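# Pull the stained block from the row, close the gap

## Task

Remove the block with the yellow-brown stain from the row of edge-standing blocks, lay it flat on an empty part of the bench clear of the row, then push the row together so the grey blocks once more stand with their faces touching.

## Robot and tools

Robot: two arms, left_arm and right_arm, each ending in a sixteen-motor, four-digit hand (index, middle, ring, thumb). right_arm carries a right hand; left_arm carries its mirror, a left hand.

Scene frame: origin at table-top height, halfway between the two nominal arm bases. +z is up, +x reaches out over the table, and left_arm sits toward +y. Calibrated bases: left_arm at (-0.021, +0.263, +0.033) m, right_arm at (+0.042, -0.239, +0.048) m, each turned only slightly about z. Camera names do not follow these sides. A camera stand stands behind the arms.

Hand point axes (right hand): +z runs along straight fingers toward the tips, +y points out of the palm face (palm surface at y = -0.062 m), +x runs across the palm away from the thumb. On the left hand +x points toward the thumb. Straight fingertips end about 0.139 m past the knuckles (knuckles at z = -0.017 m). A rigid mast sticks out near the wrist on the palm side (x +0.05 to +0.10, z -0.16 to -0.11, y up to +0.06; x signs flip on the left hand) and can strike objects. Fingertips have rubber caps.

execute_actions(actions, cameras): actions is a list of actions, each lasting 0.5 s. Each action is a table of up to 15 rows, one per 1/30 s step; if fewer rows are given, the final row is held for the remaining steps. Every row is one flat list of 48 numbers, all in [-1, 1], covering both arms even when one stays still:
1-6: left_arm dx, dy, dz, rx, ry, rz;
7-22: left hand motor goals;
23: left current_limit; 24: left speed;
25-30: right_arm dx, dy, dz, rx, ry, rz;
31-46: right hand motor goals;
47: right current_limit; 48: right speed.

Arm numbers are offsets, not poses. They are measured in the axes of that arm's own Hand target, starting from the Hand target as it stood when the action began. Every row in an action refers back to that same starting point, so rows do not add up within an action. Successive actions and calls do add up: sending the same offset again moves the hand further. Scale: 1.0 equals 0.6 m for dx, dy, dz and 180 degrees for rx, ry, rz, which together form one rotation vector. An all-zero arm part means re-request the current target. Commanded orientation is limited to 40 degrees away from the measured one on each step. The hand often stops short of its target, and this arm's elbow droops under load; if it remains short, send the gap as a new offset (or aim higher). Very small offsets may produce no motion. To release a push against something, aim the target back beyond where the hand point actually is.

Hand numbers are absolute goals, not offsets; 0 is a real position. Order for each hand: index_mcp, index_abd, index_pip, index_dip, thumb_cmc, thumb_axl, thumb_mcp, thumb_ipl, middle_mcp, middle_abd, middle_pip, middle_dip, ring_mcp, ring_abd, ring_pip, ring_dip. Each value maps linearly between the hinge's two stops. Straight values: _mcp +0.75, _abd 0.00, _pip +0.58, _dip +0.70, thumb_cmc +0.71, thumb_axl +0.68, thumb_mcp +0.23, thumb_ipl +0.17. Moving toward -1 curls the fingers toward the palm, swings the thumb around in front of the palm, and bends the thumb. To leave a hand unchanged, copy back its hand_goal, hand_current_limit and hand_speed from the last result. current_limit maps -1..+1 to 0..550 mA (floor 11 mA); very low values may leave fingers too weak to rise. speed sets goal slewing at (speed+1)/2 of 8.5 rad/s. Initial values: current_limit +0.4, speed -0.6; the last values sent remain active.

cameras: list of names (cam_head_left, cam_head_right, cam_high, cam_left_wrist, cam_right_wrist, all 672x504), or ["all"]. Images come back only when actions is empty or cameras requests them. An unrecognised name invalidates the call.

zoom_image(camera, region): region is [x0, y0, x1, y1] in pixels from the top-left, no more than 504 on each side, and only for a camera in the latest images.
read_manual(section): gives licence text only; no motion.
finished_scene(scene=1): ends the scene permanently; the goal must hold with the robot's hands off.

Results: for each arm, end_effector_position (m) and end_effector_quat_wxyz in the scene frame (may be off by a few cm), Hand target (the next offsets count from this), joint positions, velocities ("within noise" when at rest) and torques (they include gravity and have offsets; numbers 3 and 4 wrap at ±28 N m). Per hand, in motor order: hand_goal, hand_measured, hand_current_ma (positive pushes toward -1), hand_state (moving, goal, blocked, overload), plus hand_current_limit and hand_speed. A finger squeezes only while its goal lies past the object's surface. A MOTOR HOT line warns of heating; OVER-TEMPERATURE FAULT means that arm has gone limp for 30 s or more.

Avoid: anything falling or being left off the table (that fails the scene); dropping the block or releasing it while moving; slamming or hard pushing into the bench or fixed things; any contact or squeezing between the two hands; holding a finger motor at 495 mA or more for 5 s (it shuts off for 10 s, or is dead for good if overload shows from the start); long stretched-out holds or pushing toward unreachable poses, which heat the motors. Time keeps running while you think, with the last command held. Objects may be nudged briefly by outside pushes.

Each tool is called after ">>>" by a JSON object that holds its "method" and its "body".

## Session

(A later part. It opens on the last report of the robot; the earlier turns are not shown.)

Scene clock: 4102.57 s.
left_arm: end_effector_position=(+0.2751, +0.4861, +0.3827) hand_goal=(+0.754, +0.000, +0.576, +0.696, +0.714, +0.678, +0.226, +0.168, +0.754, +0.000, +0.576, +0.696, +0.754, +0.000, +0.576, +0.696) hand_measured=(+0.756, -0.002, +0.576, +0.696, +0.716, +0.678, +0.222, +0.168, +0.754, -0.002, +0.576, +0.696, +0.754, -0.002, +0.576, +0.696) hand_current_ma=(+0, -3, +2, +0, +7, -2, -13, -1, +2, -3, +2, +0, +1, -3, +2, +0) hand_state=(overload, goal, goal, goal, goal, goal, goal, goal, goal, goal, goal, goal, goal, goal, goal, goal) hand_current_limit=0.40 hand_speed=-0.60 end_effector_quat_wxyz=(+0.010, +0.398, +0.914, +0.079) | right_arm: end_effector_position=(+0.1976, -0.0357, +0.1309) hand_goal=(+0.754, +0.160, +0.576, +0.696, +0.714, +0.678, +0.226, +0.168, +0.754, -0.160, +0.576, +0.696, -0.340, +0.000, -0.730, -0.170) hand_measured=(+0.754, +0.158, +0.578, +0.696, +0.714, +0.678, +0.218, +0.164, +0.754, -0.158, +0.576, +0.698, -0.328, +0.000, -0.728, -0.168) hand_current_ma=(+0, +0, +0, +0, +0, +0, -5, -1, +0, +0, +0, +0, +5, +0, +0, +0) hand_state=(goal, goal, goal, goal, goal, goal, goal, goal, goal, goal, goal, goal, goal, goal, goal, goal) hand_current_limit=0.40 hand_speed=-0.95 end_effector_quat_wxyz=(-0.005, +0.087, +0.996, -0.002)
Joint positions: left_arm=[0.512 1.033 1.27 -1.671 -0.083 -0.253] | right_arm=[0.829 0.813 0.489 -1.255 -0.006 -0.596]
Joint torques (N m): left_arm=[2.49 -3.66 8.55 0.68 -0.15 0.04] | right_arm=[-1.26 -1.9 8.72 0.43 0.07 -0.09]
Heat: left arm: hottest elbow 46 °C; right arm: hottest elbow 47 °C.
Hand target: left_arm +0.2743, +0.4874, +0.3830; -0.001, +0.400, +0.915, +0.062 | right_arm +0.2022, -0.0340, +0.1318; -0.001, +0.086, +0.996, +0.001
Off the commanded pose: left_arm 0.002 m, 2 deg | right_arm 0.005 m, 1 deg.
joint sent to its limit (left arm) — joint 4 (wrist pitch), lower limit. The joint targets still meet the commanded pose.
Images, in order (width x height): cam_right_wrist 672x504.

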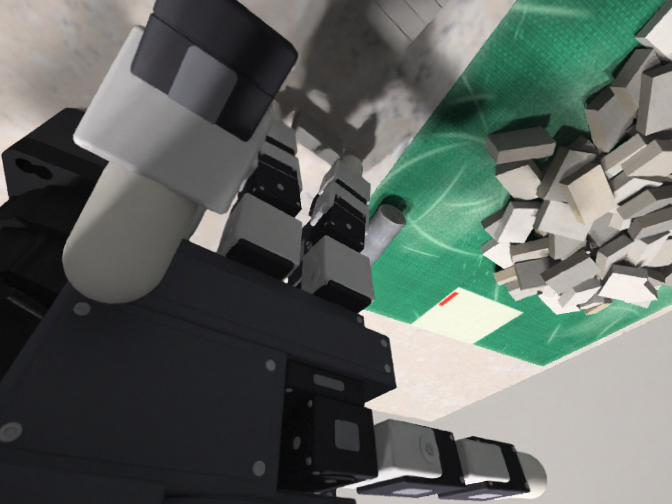

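>>> {"method": "execute_actions", "body": {"actions": [[[0,0,0,0,0,0,0.754,0,0.576,0.696,0.714,0.678,0.226,0.168,0.754,0,0.576,0.696,0.754,0,0.576,0.696,0.4,-0.6,-0.003,0.0083,-0.003,0,0,0,0.754,0.09,0.576,0.696,0.714,0.678,0.226,0.168,0.754,-0.09,0.576,0.696,-0.34,0,-0.73,-0.17,0.4,-0.95]]], "cameras": ["cam_right_wrist"]}}

>>> {"method": "zoom_image", "body": {"camera": "cam_right_wrist", "region": [250, 80, 370, 170]}}

Scene clock: 4120.87 s.
left_arm: end_effector_position=(+0.2751, +0.4861, +0.3827) hand_goal=(+0.754, +0.000, +0.576, +0.696, +0.714, +0.678, +0.226, +0.168, +0.754, +0.000, +0.576, +0.696, +0.754, +0.000, +0.576, +0.696) hand_measured=(+0.756, -0.002, +0.576, +0.696, +0.716, +0.678, +0.222, +0.168, +0.754, -0.002, +0.576, +0.696, +0.754, -0.002, +0.576, +0.696) hand_current_ma=(+0, -3, +2, +0, +7, -2, -13, -1, +2, -3, +2, +0, +1, -3, +2, +0) hand_state=(overload, goal, goal, goal, goal, goal, goal, goal, goal, goal, goal, goal, goal, goal, goal, goal) hand_current_limit=0.40 hand_speed=-0.60 end_effector_quat_wxyz=(+0.010, +0.398, +0.914, +0.079) | right_arm: end_effector_position=(+0.1991, -0.0353, +0.1289) hand_goal=(+0.754, +0.090, +0.576, +0.696, +0.714, +0.678, +0.226, +0.168, +0.754, -0.090, +0.576, +0.696, -0.340, +0.000, -0.730, -0.170) hand_measured=(+0.754, +0.128, +0.578, +0.696, +0.714, +0.678, +0.218, +0.164, +0.754, -0.106, +0.576, +0.698, -0.328, +0.000, -0.728, -0.168) hand_current_ma=(+0, +30, +0, +0, +0, +0, -5, -1, +0, -7, +0, +0, +5, +0, +0, +0) hand_state=(goal, blocked, goal, goal, goal, goal, goal, goal, goal, goal, goal, goal, goal, goal, goal, goal) hand_current_limit=0.40 hand_speed=-0.95 end_effector_quat_wxyz=(-0.004, +0.087, +0.996, -0.004)
Joint positions: left_arm=[0.512 1.033 1.27 -1.671 -0.083 -0.253] | right_arm=[0.829 0.824 0.489 -1.247 -0.001 -0.596]
Joint torques (N m): left_arm=[2.61 -3.6 8.59 0.68 -0.15 0.04] | right_arm=[-0.67 -1.44 9.68 0.32 -0.1 -0.02]
Heat: left arm: hottest elbow 46 °C; right arm: hottest elbow 45 °C.
Hand target: left_arm +0.2743, +0.4874, +0.3830; -0.001, +0.400, +0.915, +0.062 | right_arm +0.2049, -0.0293, +0.1336; -0.001, +0.086, +0.996, +0.001
Off the commanded pose: left_arm 0.002 m, 2 deg | right_arm 0.009 m, 1 deg.
joint sent to its limit (left arm) — joint 4 (wrist pitch), lower limit. The joint targets still meet the commanded pose.
Images, in order (width x height): cam_right_wrist 672x504.

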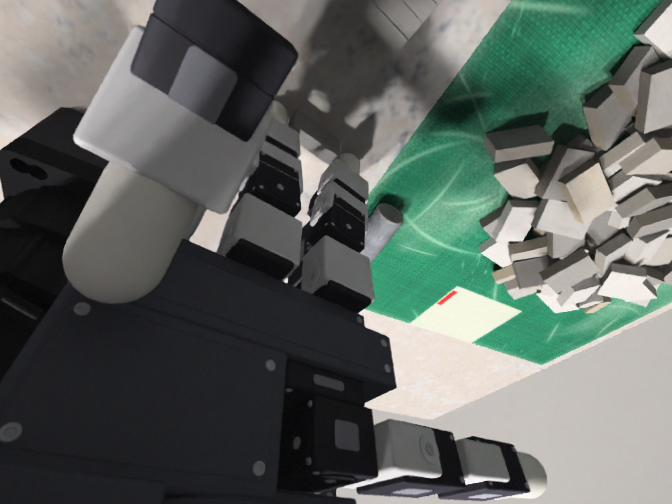

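Scaled by 4.200 from the camera's 672x504 image, which has a finer 960x720 frame.

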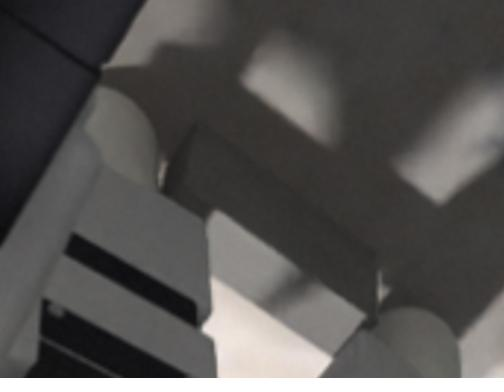

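>>> {"method": "execute_actions", "body": {"actions": [[[0,0,0,0,0,0,0.754,0,0.576,0.696,0.714,0.678,0.226,0.168,0.754,0,0.576,0.696,0.754,0,0.576,0.696,0.4,-0.6,0,0,-0.012,0,0,0,0.754,0.1,0.576,0.696,0.714,0.678,0.226,0.168,0.754,-0.1,0.576,0.696,-0.34,0,-0.73,-0.17,0.4,-0.95]]], "cameras": ["cam_right_wrist"]}}

>>> {"method": "zoom_image", "body": {"camera": "cam_right_wrist", "region": [250, 80, 370, 170]}}

Scene clock: 4128.07 s.
left_arm: end_effector_position=(+0.2751, +0.4861, +0.3827) hand_goal=(+0.754, +0.000, +0.576, +0.696, +0.714, +0.678, +0.226, +0.168, +0.754, +0.000, +0.576, +0.696, +0.754, +0.000, +0.576, +0.696) hand_measured=(+0.756, -0.002, +0.576, +0.696, +0.716, +0.678, +0.222, +0.168, +0.754, -0.002, +0.576, +0.696, +0.754, -0.002, +0.576, +0.696) hand_current_ma=(+0, -3, +2, +0, +7, -2, -13, -1, +2, -3, +2, +0, +1, -3, +2, +0) hand_state=(overload, goal, goal, goal, goal, goal, goal, goal, goal, goal, goal, goal, goal, goal, goal, goal) hand_current_limit=0.40 hand_speed=-0.60 end_effector_quat_wxyz=(+0.010, +0.398, +0.914, +0.079) | right_arm: end_effector_position=(+0.1995, -0.0349, +0.1296) hand_goal=(+0.754, +0.100, +0.576, +0.696, +0.714, +0.678, +0.226, +0.168, +0.754, -0.100, +0.576, +0.696, -0.340, +0.000, -0.730, -0.170) hand_measured=(+0.754, +0.126, +0.578, +0.696, +0.714, +0.678, +0.218, +0.164, +0.754, -0.106, +0.576, +0.698, -0.328, +0.000, -0.728, -0.168) hand_current_ma=(+0, +17, +0, +0, +0, +0, -5, -1, +0, -1, +0, +0, +5, +0, +0, +0) hand_state=(goal, blocked, goal, goal, goal, goal, goal, goal, goal, goal, goal, goal, goal, goal, goal, goal) hand_current_limit=0.40 hand_speed=-0.95 end_effector_quat_wxyz=(-0.004, +0.087, +0.996, -0.004)
Joint positions: left_arm=[0.512 1.033 1.27 -1.671 -0.083 -0.253] | right_arm=[0.829 0.824 0.49 -1.247 -0.001 -0.596]
Joint torques (N m): left_arm=[2.73 -3.66 8.55 0.72 -0.16 0.04] | right_arm=[-0.85 -2.26 10.78 -0.53 -0.1 -0.02]
Heat: left arm: hottest elbow 46 °C; right arm: hottest elbow 45 °C.
Hand target: left_arm +0.2743, +0.4874, +0.3830; -0.001, +0.400, +0.915, +0.062 | right_arm +0.2049, -0.0293, +0.1409; -0.001, +0.086, +0.996, +0.001
Off the commanded pose: left_arm 0.002 m, 2 deg | right_arm 0.014 m, 1 deg.
joint sent to its limit (left arm) — joint 4 (wrist pitch), lower limit. The joint targets still meet the commanded pose.
Images, in order (width x height): cam_right_wrist 672x504.

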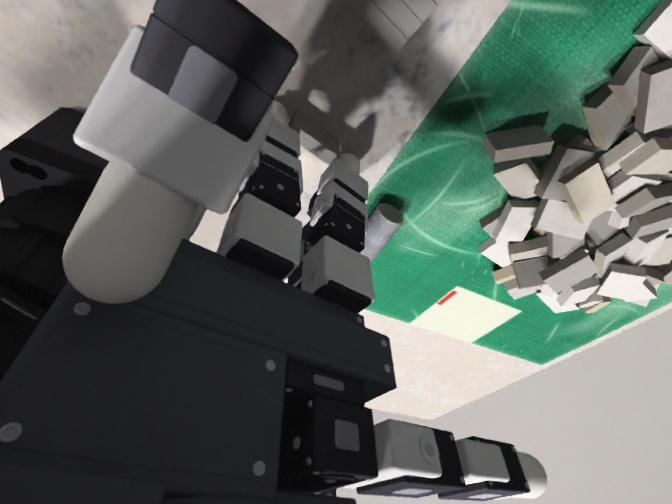

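Scaled by 4.200 from the camera's 672x504 image, which has a finer 960x720 frame.

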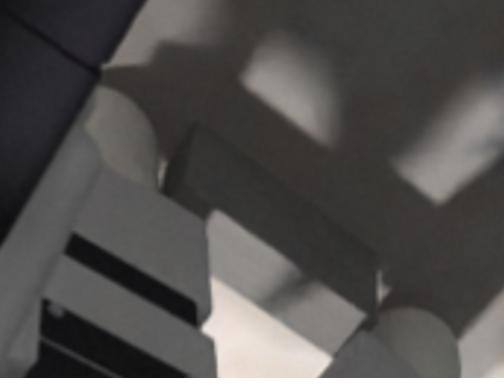

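>>> {"method": "execute_actions", "body": {"actions": [[[0,0,0,0,0,0,0.754,0,0.576,0.696,0.714,0.678,0.226,0.168,0.754,0,0.576,0.696,0.754,0,0.576,0.696,0.4,-0.6,0,0,-0.01,0,0,0,0.754,0.11,0.576,0.696,0.714,0.678,0.226,0.168,0.754,-0.11,0.576,0.696,-0.34,0,-0.73,-0.17,0.4,-0.95]]], "cameras": ["cam_right_wrist"]}}

>>> {"method": "zoom_image", "body": {"camera": "cam_right_wrist", "region": [250, 80, 370, 170]}}

Scene clock: 4133.93 s.
left_arm: end_effector_position=(+0.2751, +0.4861, +0.3827) hand_goal=(+0.754, +0.000, +0.576, +0.696, +0.714, +0.678, +0.226, +0.168, +0.754, +0.000, +0.576, +0.696, +0.754, +0.000, +0.576, +0.696) hand_measured=(+0.756, -0.002, +0.576, +0.696, +0.716, +0.678, +0.222, +0.168, +0.754, -0.002, +0.576, +0.696, +0.754, -0.002, +0.576, +0.696) hand_current_ma=(+0, -3, +2, +0, +7, -2, -13, -1, +2, -3, +2, +0, +1, -3, +2, +0) hand_state=(overload, goal, goal, goal, goal, goal, goal, goal, goal, goal, goal, goal, goal, goal, goal, goal) hand_current_limit=0.40 hand_speed=-0.60 end_effector_quat_wxyz=(+0.010, +0.398, +0.914, +0.079) | right_arm: end_effector_position=(+0.1969, -0.0376, +0.1294) hand_goal=(+0.754, +0.110, +0.576, +0.696, +0.714, +0.678, +0.226, +0.168, +0.754, -0.110, +0.576, +0.696, -0.340, +0.000, -0.730, -0.170) hand_measured=(+0.752, +0.114, +0.576, +0.696, +0.714, +0.678, +0.218, +0.164, +0.754, -0.106, +0.576, +0.698, -0.328, +0.000, -0.728, -0.168) hand_current_ma=(+0, +1, +0, +0, +0, +0, -5, -1, +0, +0, +0, +0, +5, +0, +0, +0) hand_state=(goal, goal, goal, goal, goal, goal, goal, goal, goal, goal, goal, goal, goal, goal, goal, goal) hand_current_limit=0.40 hand_speed=-0.95 end_effector_quat_wxyz=(-0.009, +0.087, +0.996, -0.010)
Joint positions: left_arm=[0.512 1.033 1.27 -1.671 -0.083 -0.253] | right_arm=[0.829 0.824 0.493 -1.267 -0.001 -0.596]
Joint torques (N m): left_arm=[2.67 -3.72 8.57 0.68 -0.15 0.04] | right_arm=[-0.56 -3.08 11.52 -0.57 -0.1 -0.02]
Heat: left arm: hottest elbow 46 °C; right arm: hottest elbow 45 °C.
Hand target: left_arm +0.2743, +0.4874, +0.3830; -0.001, +0.400, +0.915, +0.062 | right_arm +0.2049, -0.0293, +0.1468; -0.001, +0.086, +0.996, +0.001
Off the commanded pose: left_arm 0.002 m, 2 deg | right_arm 0.021 m, 2 deg.
joint sent to its limit (left arm) — joint 4 (wrist pitch), lower limit. The joint targets still meet the commanded pose.
Images, in order (width x height): cam_right_wrist 672x504.

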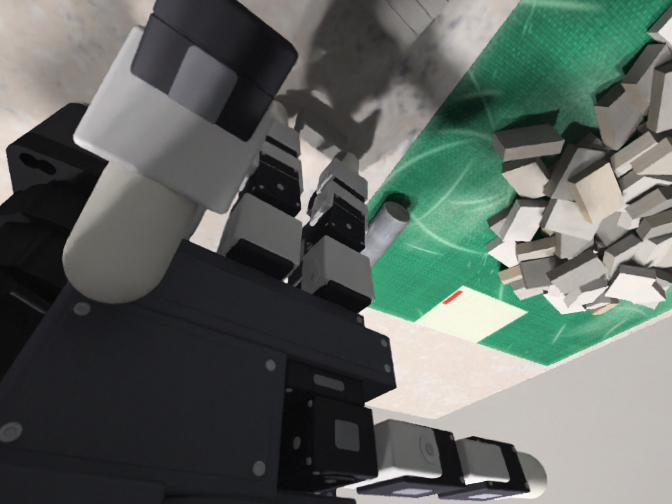

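Scaled by 4.200 from the camera's 672x504 image, which has a finer 960x720 frame.

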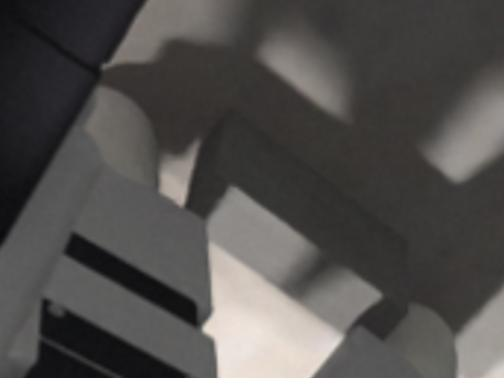

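>>> {"method": "execute_actions", "body": {"actions": [[[0,0,0,0,0,0,0.754,0,0.576,0.696,0.714,0.678,0.226,0.168,0.754,0,0.576,0.696,0.754,0,0.576,0.696,0.4,-0.6,0,0,-0.02,0,0,0,0.754,0.14,0.576,0.696,0.714,0.678,0.226,0.168,0.754,-0.14,0.576,0.696,-0.34,0,-0.73,-0.17,0.4,-0.95]],[[0,0,0,0,0,0,0.754,0,0.576,0.696,0.714,0.678,0.226,0.168,0.754,0,0.576,0.696,0.754,0,0.576,0.696,0.4,-0.6,0,0,0.032,0,0,0,0.754,0.14,0.576,0.696,0.714,0.678,0.226,0.168,0.754,-0.14,0.576,0.696,-0.34,0,-0.73,-0.17,0.4,-0.95]]], "cameras": ["cam_right_wrist"]}}

>>> {"method": "zoom_image", "body": {"camera": "cam_right_wrist", "region": [250, 80, 370, 170]}}

Scene clock: 4148.57 s.
left_arm: end_effector_position=(+0.2751, +0.4861, +0.3827) hand_goal=(+0.754, +0.000, +0.576, +0.696, +0.714, +0.678, +0.226, +0.168, +0.754, +0.000, +0.576, +0.696, +0.754, +0.000, +0.576, +0.696) hand_measured=(+0.756, -0.002, +0.576, +0.696, +0.716, +0.678, +0.222, +0.168, +0.754, -0.002, +0.576, +0.696, +0.754, -0.002, +0.576, +0.696) hand_current_ma=(+0, -3, +2, +0, +7, -2, -13, -1, +2, -3, +2, +0, +1, -3, +2, +0) hand_state=(overload, goal, goal, goal, goal, goal, goal, goal, goal, goal, goal, goal, goal, goal, goal, goal) hand_current_limit=0.40 hand_speed=-0.60 end_effector_quat_wxyz=(+0.010, +0.398, +0.914, +0.079) | right_arm: end_effector_position=(+0.2033, -0.0309, +0.1422) hand_goal=(+0.754, +0.140, +0.576, +0.696, +0.714, +0.678, +0.226, +0.168, +0.754, -0.140, +0.576, +0.696, -0.340, +0.000, -0.730, -0.170) hand_measured=(+0.754, +0.136, +0.576, +0.696, +0.714, +0.678, +0.218, +0.164, +0.754, -0.136, +0.576, +0.698, -0.328, +0.000, -0.728, -0.168) hand_current_ma=(+0, -1, +0, +0, +0, +0, -5, -1, +0, +1, +0, +0, +5, +0, +0, +0) hand_state=(goal, goal, goal, goal, goal, goal, goal, goal, goal, goal, goal, goal, goal, goal, goal, goal) hand_current_limit=0.40 hand_speed=-0.95 end_effector_quat_wxyz=(+0.000, +0.087, +0.996, +0.001)
Joint positions: left_arm=[0.512 1.033 1.27 -1.671 -0.083 -0.253] | right_arm=[0.829 0.819 0.52 -1.271 -0.001 -0.596]
Joint torques (N m): left_arm=[2.55 -3.78 8.55 0.69 -0.15 0.03] | right_arm=[-0.62 -1.96 8.36 0.43 -0.1 -0.01]
Heat: left arm: hottest elbow 46 °C; right arm: hottest elbow 46 °C.
Hand target: left_arm +0.2743, +0.4874, +0.3830; -0.001, +0.400, +0.915, +0.062 | right_arm +0.2049, -0.0294, +0.1396; -0.001, +0.086, +0.996, +0.001
Off the commanded pose: left_arm 0.002 m, 2 deg | right_arm 0.003 m, 0 deg.
joint sent to its limit (left arm) — joint 4 (wrist pitch), lower limit. The joint targets still meet the commanded pose.
Images, in order (width x height): cam_right_wrist 672x504.

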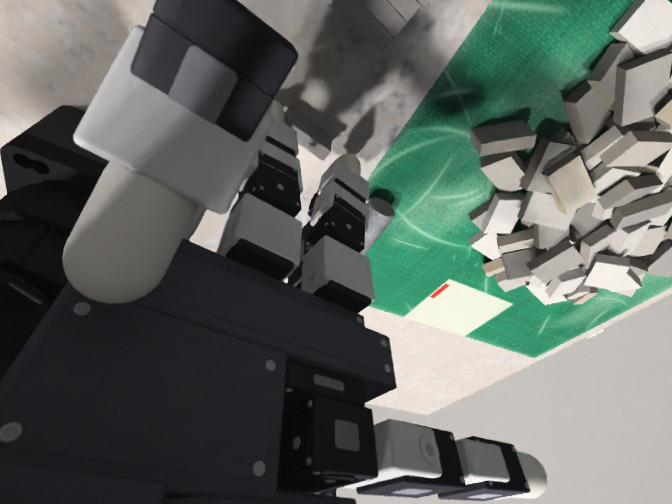

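Scaled by 4.200 from the camera's 672x504 image, which has a finer 960x720 frame.

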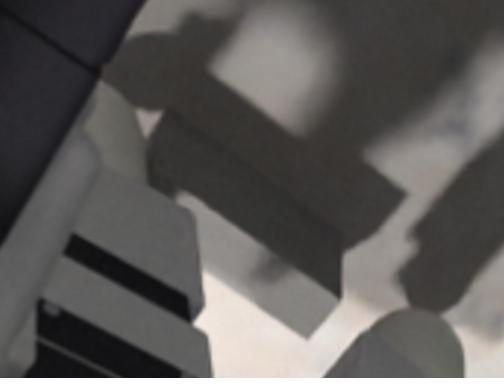

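>>> {"method": "execute_actions", "body": {"actions": [[[0,0,0,0,0,0,0.754,0,0.576,0.696,0.714,0.678,0.226,0.168,0.754,0,0.576,0.696,0.754,0,0.576,0.696,0.4,-0.6,0.005,-0.002,0.0143,0,0,0,0.754,0.14,0.576,0.696,0.714,0.678,0.226,0.168,0.754,-0.14,0.576,0.696,-0.34,0,-0.73,-0.17,0.4,-0.95]]], "cameras": ["cam_right_wrist"]}}

>>> {"method": "zoom_image", "body": {"camera": "cam_right_wrist", "region": [250, 80, 370, 170]}}

Scene clock: 4163.67 s.
left_arm: end_effector_position=(+0.2751, +0.4861, +0.3827) hand_goal=(+0.754, +0.000, +0.576, +0.696, +0.714, +0.678, +0.226, +0.168, +0.754, +0.000, +0.576, +0.696, +0.754, +0.000, +0.576, +0.696) hand_measured=(+0.756, -0.002, +0.576, +0.696, +0.716, +0.678, +0.222, +0.168, +0.754, -0.002, +0.576, +0.696, +0.754, -0.002, +0.576, +0.696) hand_current_ma=(+0, -3, +2, +0, +7, -2, -13, -1, +2, -3, +2, +0, +1, -3, +2, +0) hand_state=(overload, goal, goal, goal, goal, goal, goal, goal, goal, goal, goal, goal, goal, goal, goal, goal) hand_current_limit=0.40 hand_speed=-0.60 end_effector_quat_wxyz=(+0.010, +0.398, +0.914, +0.079) | right_arm: end_effector_position=(+0.2017, -0.0325, +0.1338) hand_goal=(+0.754, +0.140, +0.576, +0.696, +0.714, +0.678, +0.226, +0.168, +0.754, -0.140, +0.576, +0.696, -0.340, +0.000, -0.730, -0.170) hand_measured=(+0.754, +0.136, +0.576, +0.696, +0.714, +0.678, +0.218, +0.164, +0.754, -0.140, +0.576, +0.698, -0.328, +0.000, -0.728, -0.168) hand_current_ma=(+0, +0, +0, +0, +0, +0, -5, -1, +0, +0, +0, +0, +5, +0, +0, +0) hand_state=(goal, goal, goal, goal, goal, goal, goal, goal, goal, goal, goal, goal, goal, goal, goal, goal) hand_current_limit=0.40 hand_speed=-0.95 end_effector_quat_wxyz=(+0.000, +0.087, +0.996, +0.001)
Joint positions: left_arm=[0.512 1.033 1.27 -1.671 -0.083 -0.253] | right_arm=[0.829 0.82 0.498 -1.247 -0.001 -0.596]
Joint torques (N m): left_arm=[2.61 -3.72 8.57 0.69 -0.15 0.04] | right_arm=[0.03 -1.79 8.21 0.4 -0.1 0.09]
Heat: left arm: hottest elbow 46 °C; right arm: hottest elbow 46 °C.
Hand target: left_arm +0.2743, +0.4874, +0.3830; -0.001, +0.400, +0.915, +0.062 | right_arm +0.2017, -0.0300, +0.1311; -0.001, +0.086, +0.996, +0.001
Off the commanded pose: left_arm 0.002 m, 2 deg | right_arm 0.004 m, 0 deg.
joint sent to its limit (left arm) — joint 4 (wrist pitch), lower limit. The joint targets still meet the commanded pose.
Images, in order (width x height): cam_right_wrist 672x504.

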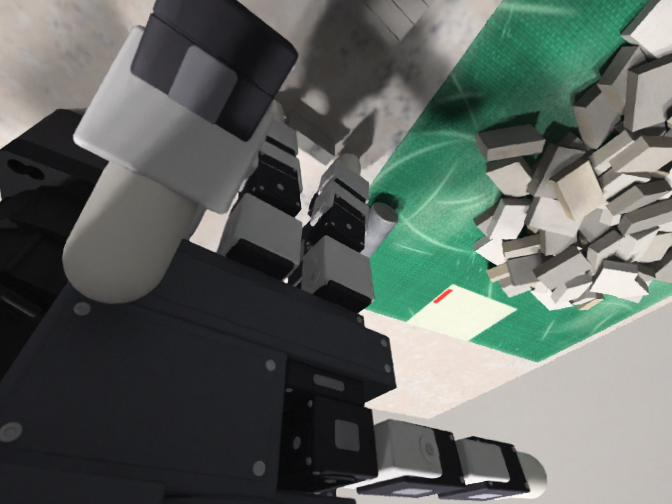

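Scaled by 4.200 from the camera's 672x504 image, which has a finer 960x720 frame.

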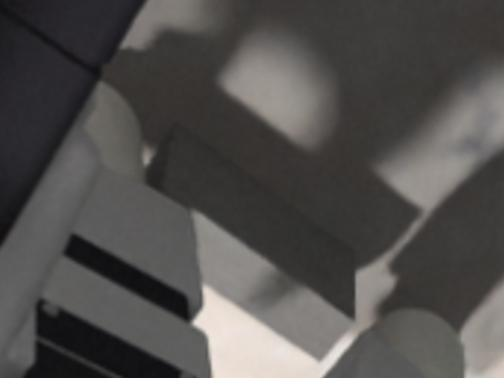

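>>> {"method": "execute_actions", "body": {"actions": [[[0,0,0,0,0,0,0.754,0,0.576,0.696,0.714,0.678,0.226,0.168,0.754,0,0.576,0.696,0.754,0,0.576,0.696,0.4,-0.6,0,0,0,0,0,0,0.754,0.07,0.576,0.696,0.714,0.678,0.226,0.168,0.754,-0.07,0.576,0.696,-0.34,0,-0.73,-0.17,0.4,-0.96]],[[0,0,0,0,0,0,0.754,0,0.576,0.696,0.714,0.678,0.226,0.168,0.754,0,0.576,0.696,0.754,0,0.576,0.696,0.4,-0.6,0,0,0,0,0,0,0.754,0.04,0.576,0.696,0.714,0.678,0.226,0.168,0.754,-0.04,0.576,0.696,-0.34,0,-0.73,-0.17,0.4,-0.97]]], "cameras": ["cam_right_wrist"]}}

>>> {"method": "zoom_image", "body": {"camera": "cam_right_wrist", "region": [250, 80, 370, 170]}}

Scene clock: 4176.37 s.
left_arm: end_effector_position=(+0.2751, +0.4861, +0.3827) hand_goal=(+0.754, +0.000, +0.576, +0.696, +0.714, +0.678, +0.226, +0.168, +0.754, +0.000, +0.576, +0.696, +0.754, +0.000, +0.576, +0.696) hand_measured=(+0.756, -0.002, +0.576, +0.696, +0.716, +0.678, +0.222, +0.168, +0.754, -0.002, +0.576, +0.696, +0.754, -0.002, +0.576, +0.696) hand_current_ma=(+0, -3, +2, +0, +7, -2, -13, -1, +2, -3, +2, +0, +1, -3, +2, +0) hand_state=(overload, goal, goal, goal, goal, goal, goal, goal, goal, goal, goal, goal, goal, goal, goal, goal) hand_current_limit=0.40 hand_speed=-0.60 end_effector_quat_wxyz=(+0.010, +0.398, +0.914, +0.079) | right_arm: end_effector_position=(+0.2014, -0.0323, +0.1339) hand_goal=(+0.754, +0.040, +0.576, +0.696, +0.714, +0.678, +0.226, +0.168, +0.754, -0.040, +0.576, +0.696, -0.340, +0.000, -0.730, -0.170) hand_measured=(+0.754, +0.078, +0.576, +0.696, +0.714, +0.678, +0.218, +0.164, +0.756, -0.102, +0.576, +0.698, -0.328, +0.000, -0.728, -0.168) hand_current_ma=(+0, +30, +0, +0, +0, +0, -5, -1, +0, -74, +0, +0, +5, +0, +0, +0) hand_state=(goal, blocked, goal, goal, goal, goal, goal, goal, goal, blocked, goal, goal, goal, goal, goal, goal) hand_current_limit=0.40 hand_speed=-0.97 end_effector_quat_wxyz=(-0.001, +0.086, +0.996, +0.002)
Joint positions: left_arm=[0.512 1.033 1.27 -1.671 -0.083 -0.253] | right_arm=[0.83 0.82 0.498 -1.247 -0.003 -0.596]
Joint torques (N m): left_arm=[2.49 -3.78 8.59 0.7 -0.15 0.05] | right_arm=[-0.15 -1.96 8.24 0.39 -0.04 0.1]
Heat: left arm: hottest elbow 46 °C; right arm: hottest elbow 46 °C.
Hand target: left_arm +0.2743, +0.4874, +0.3830; -0.001, +0.400, +0.915, +0.062 | right_arm +0.2017, -0.0301, +0.1311; -0.001, +0.086, +0.996, +0.001
Off the commanded pose: left_arm 0.002 m, 2 deg | right_arm 0.004 m, 0 deg.
joint sent to its limit (left arm) — joint 4 (wrist pitch), lower limit. The joint targets still meet the commanded pose.
Images, in order (width x height): cam_right_wrist 672x504.

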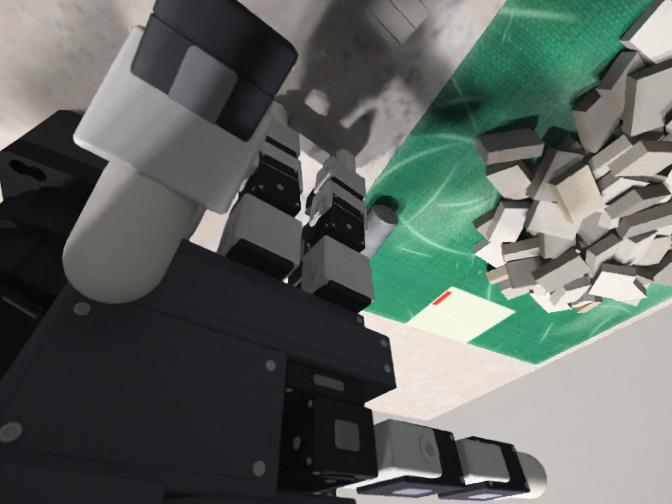

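Scaled by 4.200 from the camera's 672x504 image, which has a finer 960x720 frame.

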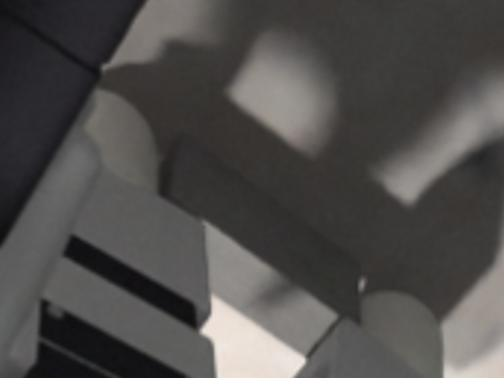

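>>> {"method": "execute_actions", "body": {"actions": [[[0,0,0,0,0,0,0.754,0,0.576,0.696,0.714,0.678,0.226,0.168,0.754,0,0.576,0.696,0.754,0,0.576,0.696,0.4,-0.6,0,0,0,0,0,0,0.754,0.0,0.576,0.696,0.714,0.678,0.226,0.168,0.754,-0.025,0.576,0.696,-0.34,0,-0.73,-0.17,0.4,-0.97]]], "cameras": ["cam_right_wrist"]}}

>>> {"method": "zoom_image", "body": {"camera": "cam_right_wrist", "region": [250, 80, 370, 170]}}

Scene clock: 4184.90 s.
left_arm: end_effector_position=(+0.2751, +0.4861, +0.3827) hand_goal=(+0.754, +0.000, +0.576, +0.696, +0.714, +0.678, +0.226, +0.168, +0.754, +0.000, +0.576, +0.696, +0.754, +0.000, +0.576, +0.696) hand_measured=(+0.756, -0.002, +0.576, +0.696, +0.716, +0.678, +0.222, +0.168, +0.754, -0.002, +0.576, +0.696, +0.754, -0.002, +0.576, +0.696) hand_current_ma=(+0, -3, +2, +0, +7, -2, -13, -1, +2, -3, +2, +0, +1, -3, +2, +0) hand_state=(overload, goal, goal, goal, goal, goal, goal, goal, goal, goal, goal, goal, goal, goal, goal, goal) hand_current_limit=0.40 hand_speed=-0.60 end_effector_quat_wxyz=(+0.010, +0.398, +0.914, +0.079) | right_arm: end_effector_position=(+0.2014, -0.0323, +0.1339) hand_goal=(+0.754, +0.000, +0.576, +0.696, +0.714, +0.678, +0.226, +0.168, +0.754, -0.024, +0.576, +0.696, -0.340, +0.000, -0.730, -0.170) hand_measured=(+0.754, +0.072, +0.576, +0.696, +0.714, +0.678, +0.218, +0.164, +0.756, -0.102, +0.576, +0.698, -0.328, +0.000, -0.728, -0.168) hand_current_ma=(+0, +96, +0, +0, +0, +0, -5, -1, +0, -106, +0, +0, +5, +0, +0, +0) hand_state=(goal, blocked, goal, goal, goal, goal, goal, goal, goal, blocked, goal, goal, goal, goal, goal, goal) hand_current_limit=0.40 hand_speed=-0.97 end_effector_quat_wxyz=(-0.001, +0.086, +0.996, +0.002)
Joint positions: left_arm=[0.512 1.033 1.27 -1.671 -0.083 -0.253] | right_arm=[0.83 0.82 0.498 -1.247 -0.003 -0.596]
Joint torques (N m): left_arm=[2.49 -3.66 8.57 0.72 -0.15 0.04] | right_arm=[0.09 -1.79 8.2 0.4 -0.04 0.09]
Heat: left arm: hottest elbow 46 °C; right arm: hottest elbow 46 °C.
Hand target: left_arm +0.2743, +0.4874, +0.3830; -0.001, +0.400, +0.915, +0.062 | right_arm +0.2017, -0.0301, +0.1311; -0.001, +0.086, +0.996, +0.001
Off the commanded pose: left_arm 0.002 m, 2 deg | right_arm 0.004 m, 0 deg.
joint sent to its limit (left arm) — joint 4 (wrist pitch), lower limit. The joint targets still meet the commanded pose.
Images, in order (width x height): cam_right_wrist 672x504.

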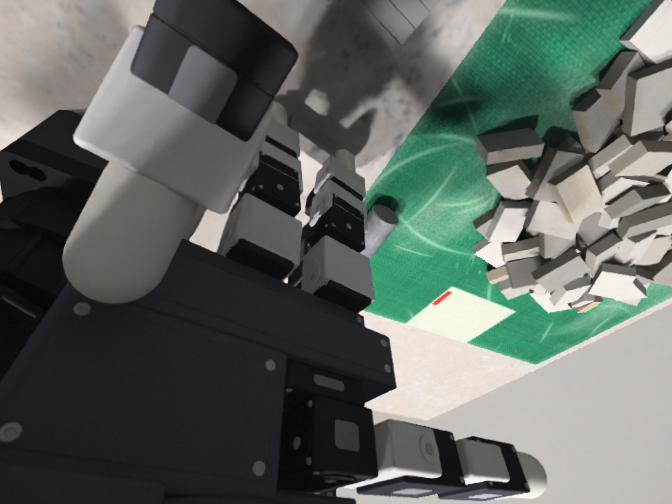

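Scaled by 4.200 from the camera's 672x504 image, which has a finer 960x720 frame.

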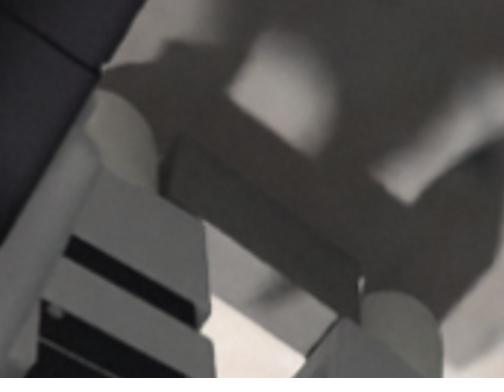

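>>> {"method": "execute_actions", "body": {"actions": [[[0,0,0,0,0,0,0.754,0,0.576,0.696,0.714,0.678,0.226,0.168,0.754,0,0.576,0.696,0.754,0,0.576,0.696,0.4,-0.6,0,0,-0.018,0,0,0,0.754,0.0,0.576,0.696,0.714,0.678,0.226,0.168,0.754,-0.025,0.576,0.696,-0.34,0,-0.73,-0.17,0.4,-0.97]],[[0,0,0,0,0,0,0.754,0,0.576,0.696,0.714,0.678,0.226,0.168,0.754,0,0.576,0.696,0.754,0,0.576,0.696,0.4,-0.6,0,0,-0.018,0,0,0,0.754,0.0,0.576,0.696,0.714,0.678,0.226,0.168,0.754,-0.025,0.576,0.696,-0.34,0,-0.73,-0.17,0.4,-0.97]]], "cameras": ["cam_right_wrist","cam_high"]}}

>>> {"method": "zoom_image", "body": {"camera": "cam_right_wrist", "region": [250, 80, 370, 170]}}

>>> {"method": "zoom_image", "body": {"camera": "cam_high", "region": [390, 190, 490, 280]}}

Scene clock: 4205.23 s.
left_arm: end_effector_position=(+0.2751, +0.4861, +0.3827) hand_goal=(+0.754, +0.000, +0.576, +0.696, +0.714, +0.678, +0.226, +0.168, +0.754, +0.000, +0.576, +0.696, +0.754, +0.000, +0.576, +0.696) hand_measured=(+0.756, -0.002, +0.576, +0.696, +0.716, +0.678, +0.222, +0.168, +0.754, -0.002, +0.576, +0.696, +0.754, -0.002, +0.576, +0.696) hand_current_ma=(+0, -3, +2, +0, +7, -2, -13, -1, +2, -3, +2, +0, +1, -3, +2, +0) hand_state=(overload, goal, goal, goal, goal, goal, goal, goal, goal, goal, goal, goal, goal, goal, goal, goal) hand_current_limit=0.40 hand_speed=-0.60 end_effector_quat_wxyz=(+0.010, +0.398, +0.914, +0.079) | right_arm: end_effector_position=(+0.1939, -0.0402, +0.1318) hand_goal=(+0.754, +0.000, +0.576, +0.696, +0.714, +0.678, +0.226, +0.168, +0.754, -0.024, +0.576, +0.696, -0.340, +0.000, -0.730, -0.170) hand_measured=(+0.752, +0.072, +0.576, +0.696, +0.714, +0.678, +0.218, +0.164, +0.754, -0.100, +0.576, +0.698, -0.328, +0.000, -0.728, -0.168) hand_current_ma=(+0, +96, +0, +0, +0, +0, -5, -1, +0, -105, +0, +0, +5, +0, +0, +0) hand_state=(goal, blocked, goal, goal, goal, goal, goal, goal, goal, blocked, goal, goal, goal, goal, goal, goal) hand_current_limit=0.40 hand_speed=-0.97 end_effector_quat_wxyz=(-0.014, +0.086, +0.996, -0.015)
Joint positions: left_arm=[0.512 1.033 1.27 -1.671 -0.083 -0.253] | right_arm=[0.83 0.817 0.5 -1.294 -0.002 -0.596]
Joint torques (N m): left_arm=[2.55 -3.72 8.57 0.68 -0.15 0.03] | right_arm=[0.03 -3.6 11.69 -0.59 -0.07 0.09]
Heat: left arm: hottest elbow 46 °C; right arm: hottest elbow 45 °C.
Hand target: left_arm +0.2743, +0.4874, +0.3830; -0.001, +0.400, +0.915, +0.062 | right_arm +0.2018, -0.0300, +0.1527; -0.001, +0.086, +0.996, +0.001
Off the commanded pose: left_arm 0.002 m, 2 deg | right_arm 0.024 m, 2 deg.
joint sent to its limit (left arm) — joint 4 (wrist pitch), lower limit. The joint targets still meet the commanded pose.
Images, in order (width x height): cam_high 672x504, cam_right_wrist 672x504.

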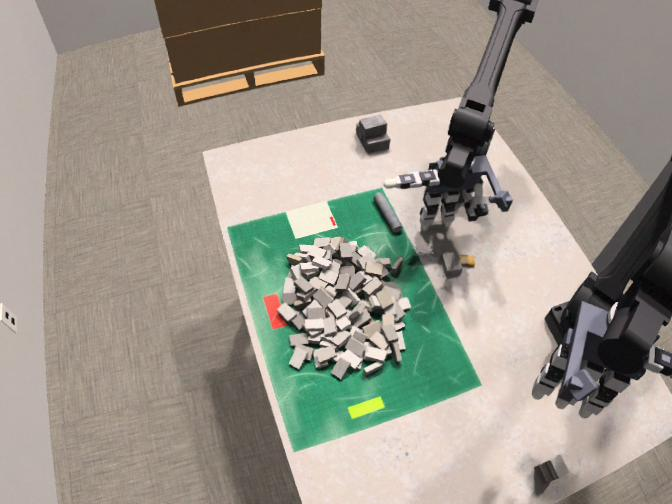

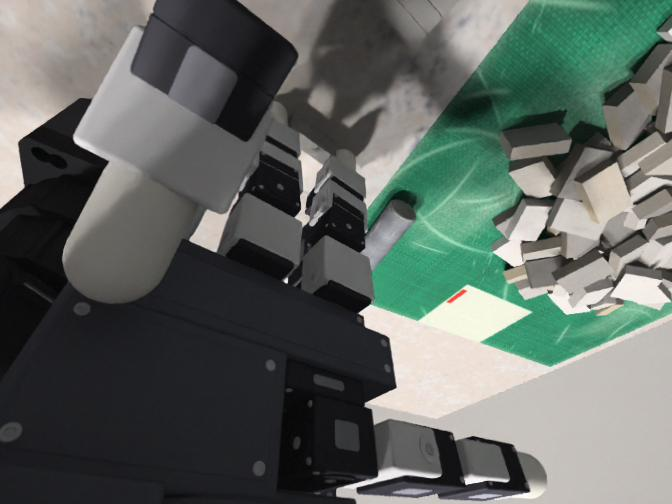

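Scaled by 4.200 from the camera's 672x504 image, which has a finer 960x720 frame.

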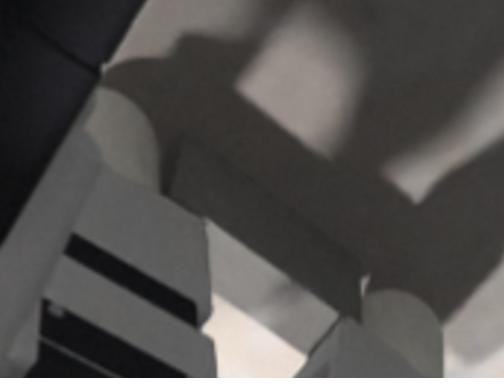

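Scaled by 5.040 from the camera's 672x504 image, which has a finer 960x720 frame.

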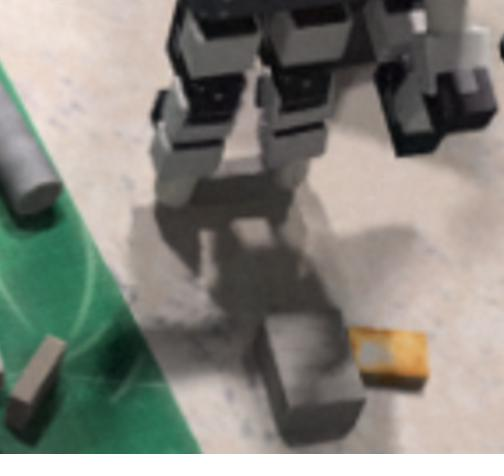

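>>> {"method": "execute_actions", "body": {"actions": [[[0,0,0,0,0,0,0.754,0,0.576,0.696,0.714,0.678,0.226,0.168,0.754,0,0.576,0.696,0.754,0,0.576,0.696,0.4,-0.6,0.0083,0.0323,-0.02,0,0,0,0.754,0.0,0.576,0.696,0.714,0.678,0.226,0.168,0.754,-0.025,0.576,0.696,-0.34,0,-0.73,-0.17,0.4,-0.97]]], "cameras": ["cam_right_wrist"]}}

>>> {"method": "zoom_image", "body": {"camera": "cam_right_wrist", "region": [250, 20, 450, 170]}}

Scene clock: 4214.53 s.
left_arm: end_effector_position=(+0.2751, +0.4861, +0.3827) hand_goal=(+0.754, +0.000, +0.576, +0.696, +0.714, +0.678, +0.226, +0.168, +0.754, +0.000, +0.576, +0.696, +0.754, +0.000, +0.576, +0.696) hand_measured=(+0.756, -0.002, +0.576, +0.696, +0.716, +0.678, +0.222, +0.168, +0.754, -0.002, +0.576, +0.696, +0.754, -0.002, +0.576, +0.696) hand_current_ma=(+0, -3, +2, +0, +7, -2, -13, -1, +2, -3, +2, +0, +1, -3, +2, +0) hand_state=(overload, goal, goal, goal, goal, goal, goal, goal, goal, goal, goal, goal, goal, goal, goal, goal) hand_current_limit=0.40 hand_speed=-0.60 end_effector_quat_wxyz=(+0.010, +0.398, +0.914, +0.079) | right_arm: end_effector_position=(+0.1925, -0.0180, +0.1509) hand_goal=(+0.754, +0.000, +0.576, +0.696, +0.714, +0.678, +0.226, +0.168, +0.754, -0.024, +0.576, +0.696, -0.340, +0.000, -0.730, -0.170) hand_measured=(+0.750, +0.072, +0.576, +0.696, +0.714, +0.678, +0.218, +0.164, +0.754, -0.100, +0.576, +0.698, -0.328, +0.000, -0.728, -0.168) hand_current_ma=(-1, +96, +0, +0, +0, +0, -5, -1, +0, -105, +0, +0, +5, +0, +0, +0) hand_state=(goal, blocked, goal, goal, goal, goal, goal, goal, goal, blocked, goal, goal, goal, goal, goal, goal) hand_current_limit=0.40 hand_speed=-0.97 end_effector_quat_wxyz=(-0.007, +0.082, +0.997, -0.005)
Joint positions: left_arm=[0.512 1.033 1.27 -1.671 -0.083 -0.253] | right_arm=[0.913 0.834 0.554 -1.306 -0.006 -0.522]
Joint torques (N m): left_arm=[2.61 -3.72 8.55 0.69 -0.15 0.04] | right_arm=[-0.38 -2.32 11.55 -0.51 0.08 0.11]
Heat: left arm: hottest elbow 46 °C; right arm: hottest elbow 45 °C.
Hand target: left_arm +0.2743, +0.4874, +0.3830; -0.001, +0.400, +0.915, +0.062 | right_arm +0.2002, -0.0102, +0.1648; -0.001, +0.086, +0.996, +0.001
Off the commanded pose: left_arm 0.002 m, 2 deg | right_arm 0.018 m, 1 deg.
joint sent to its limit (left arm) — joint 4 (wrist pitch), lower limit. The joint targets still meet the commanded pose.
Images, in order (width x height): cam_right_wrist 672x504.

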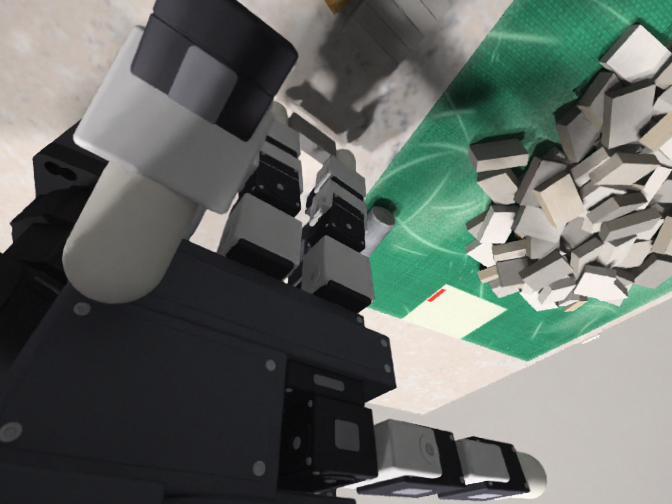

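Scaled by 2.520 from the camera's 672x504 image, which has a finer 960x720 frame.

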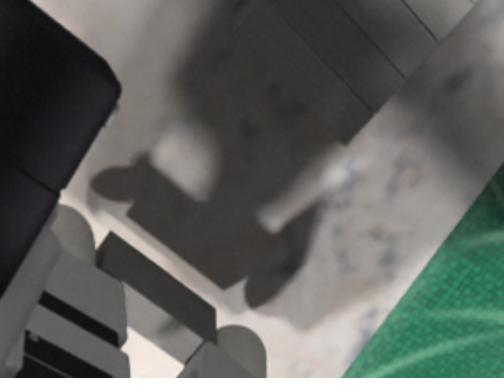

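>>> {"method": "execute_actions", "body": {"actions": [], "cameras": ["cam_high"]}}

>>> {"method": "zoom_image", "body": {"camera": "cam_high", "region": [400, 210, 480, 280]}}

Scene clock: 4244.43 s.
left_arm: end_effector_position=(+0.2751, +0.4861, +0.3827) hand_goal=(+0.754, +0.000, +0.576, +0.696, +0.714, +0.678, +0.226, +0.168, +0.754, +0.000, +0.576, +0.696, +0.754, +0.000, +0.576, +0.696) hand_measured=(+0.756, -0.002, +0.576, +0.696, +0.716, +0.678, +0.222, +0.168, +0.754, -0.002, +0.576, +0.696, +0.754, -0.002, +0.576, +0.696) hand_current_ma=(+0, -3, +2, +0, +7, -2, -13, -1, +2, -3, +2, +0, +1, -3, +2, +0) hand_state=(overload, goal, goal, goal, goal, goal, goal, goal, goal, goal, goal, goal, goal, goal, goal, goal) hand_current_limit=0.40 hand_speed=-0.60 end_effector_quat_wxyz=(+0.010, +0.398, +0.914, +0.079) | right_arm: end_effector_position=(+0.1925, -0.0180, +0.1509) hand_goal=(+0.754, +0.000, +0.576, +0.696, +0.714, +0.678, +0.226, +0.168, +0.754, -0.024, +0.576, +0.696, -0.340, +0.000, -0.730, -0.170) hand_measured=(+0.750, +0.072, +0.576, +0.696, +0.714, +0.678, +0.218, +0.164, +0.754, -0.100, +0.576, +0.698, -0.328, +0.000, -0.728, -0.168) hand_current_ma=(-1, +96, +0, +0, +0, +0, -5, -1, +0, -105, +0, +0, +5, +0, +0, +0) hand_state=(goal, blocked, goal, goal, goal, goal, goal, goal, goal, blocked, goal, goal, goal, goal, goal, goal) hand_current_limit=0.40 hand_speed=-0.97 end_effector_quat_wxyz=(-0.007, +0.082, +0.997, -0.005)
Joint positions: left_arm=[0.512 1.033 1.27 -1.671 -0.083 -0.253] | right_arm=[0.913 0.834 0.554 -1.306 -0.006 -0.522]
Joint velocities: within noise
Joint torques (N m): left_arm=[2.49 -3.66 8.57 0.69 -0.15 0.04] | right_arm=[-0.67 -2.26 11.52 -0.5 0.08 0.11]
Heat: left arm: hottest elbow 46 °C; right arm: hottest elbow 48 °C.
Hand target: left_arm +0.2743, +0.4874, +0.3830; -0.001, +0.400, +0.915, +0.062 | right_arm +0.2002, -0.0102, +0.1648; -0.001, +0.086, +0.996, +0.001
Off the commanded pose: left_arm 0.002 m, 2 deg | right_arm 0.018 m, 1 deg.
Images, in order (width x height): cam_high 672x504.

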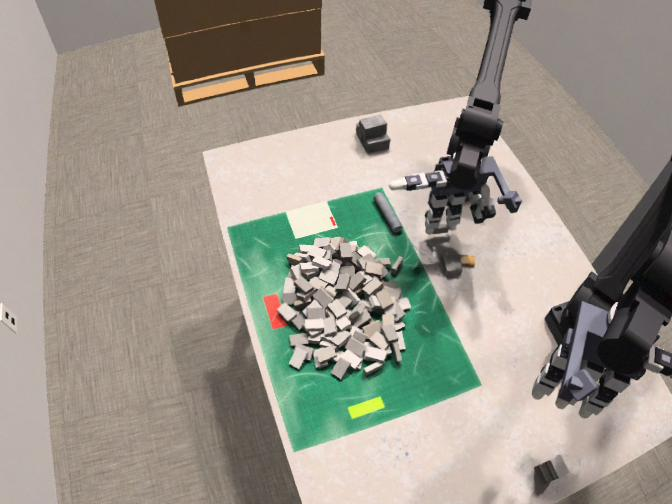

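Scaled by 6.300 from the camera's 672x504 image, which has a finer 960x720 frame.

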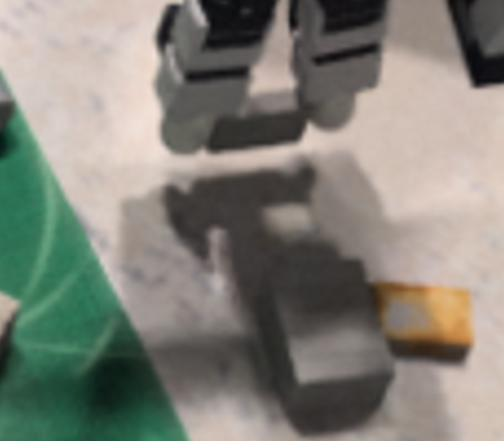

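>>> {"method": "execute_actions", "body": {"actions": [], "cameras": ["cam_right_wrist"]}}

>>> {"method": "zoom_image", "body": {"camera": "cam_right_wrist", "region": [260, 90, 360, 165]}}

Scene clock: 4254.13 s.
left_arm: end_effector_position=(+0.2751, +0.4861, +0.3827) hand_goal=(+0.754, +0.000, +0.576, +0.696, +0.714, +0.678, +0.226, +0.168, +0.754, +0.000, +0.576, +0.696, +0.754, +0.000, +0.576, +0.696) hand_measured=(+0.756, -0.002, +0.576, +0.696, +0.716, +0.678, +0.222, +0.168, +0.754, -0.002, +0.576, +0.696, +0.754, -0.002, +0.576, +0.696) hand_current_ma=(+0, -3, +2, +0, +7, -2, -13, -1, +2, -3, +2, +0, +1, -3, +2, +0) hand_state=(overload, goal, goal, goal, goal, goal, goal, goal, goal, goal, goal, goal, goal, goal, goal, goal) hand_current_limit=0.40 hand_speed=-0.60 end_effector_quat_wxyz=(+0.010, +0.398, +0.914, +0.079) | right_arm: end_effector_position=(+0.1925, -0.0180, +0.1509) hand_goal=(+0.754, +0.000, +0.576, +0.696, +0.714, +0.678, +0.226, +0.168, +0.754, -0.024, +0.576, +0.696, -0.340, +0.000, -0.730, -0.170) hand_measured=(+0.750, +0.072, +0.576, +0.696, +0.714, +0.678, +0.218, +0.164, +0.754, -0.100, +0.576, +0.698, -0.328, +0.000, -0.728, -0.168) hand_current_ma=(-1, +96, +0, +0, +0, +0, -5, -1, +0, -105, +0, +0, +5, +0, +0, +0) hand_state=(goal, blocked, goal, goal, goal, goal, goal, goal, goal, blocked, goal, goal, goal, goal, goal, goal) hand_current_limit=0.40 hand_speed=-0.97 end_effector_quat_wxyz=(-0.007, +0.082, +0.997, -0.005)
Joint positions: left_arm=[0.512 1.033 1.27 -1.671 -0.083 -0.253] | right_arm=[0.913 0.834 0.554 -1.306 -0.006 -0.522]
Joint velocities: within noise
Joint torques (N m): left_arm=[2.55 -3.72 8.55 0.68 -0.15 0.04] | right_arm=[-0.44 -2.32 11.48 -0.49 0.09 0.13]
Heat: left arm: hottest elbow 46 °C; right arm: hottest elbow 48 °C.
Hand target: left_arm +0.2743, +0.4874, +0.3830; -0.001, +0.400, +0.915, +0.062 | right_arm +0.2002, -0.0102, +0.1648; -0.001, +0.086, +0.996, +0.001
Off the commanded pose: left_arm 0.002 m, 2 deg | right_arm 0.018 m, 1 deg.
Images, in order (width x height): cam_right_wrist 672x504.

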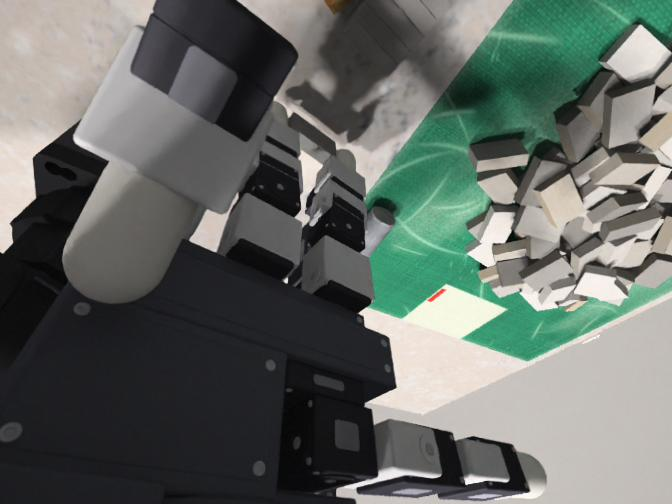

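Scaled by 5.040 from the camera's 672x504 image, which has a finer 960x720 frame.

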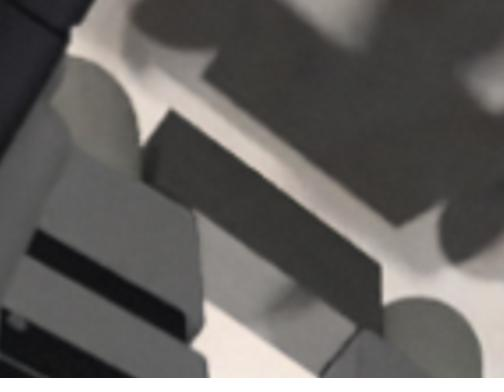

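>>> {"method": "zoom_image", "body": {"camera": "cam_right_wrist", "region": [310, 0, 470, 120]}}

Scaled by 3.150 from the camera's 672x504 image, which has a finer 960x720 frame.

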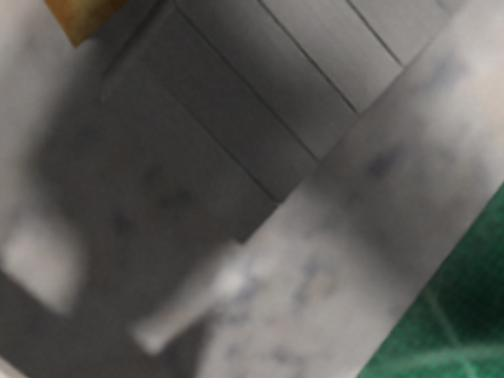

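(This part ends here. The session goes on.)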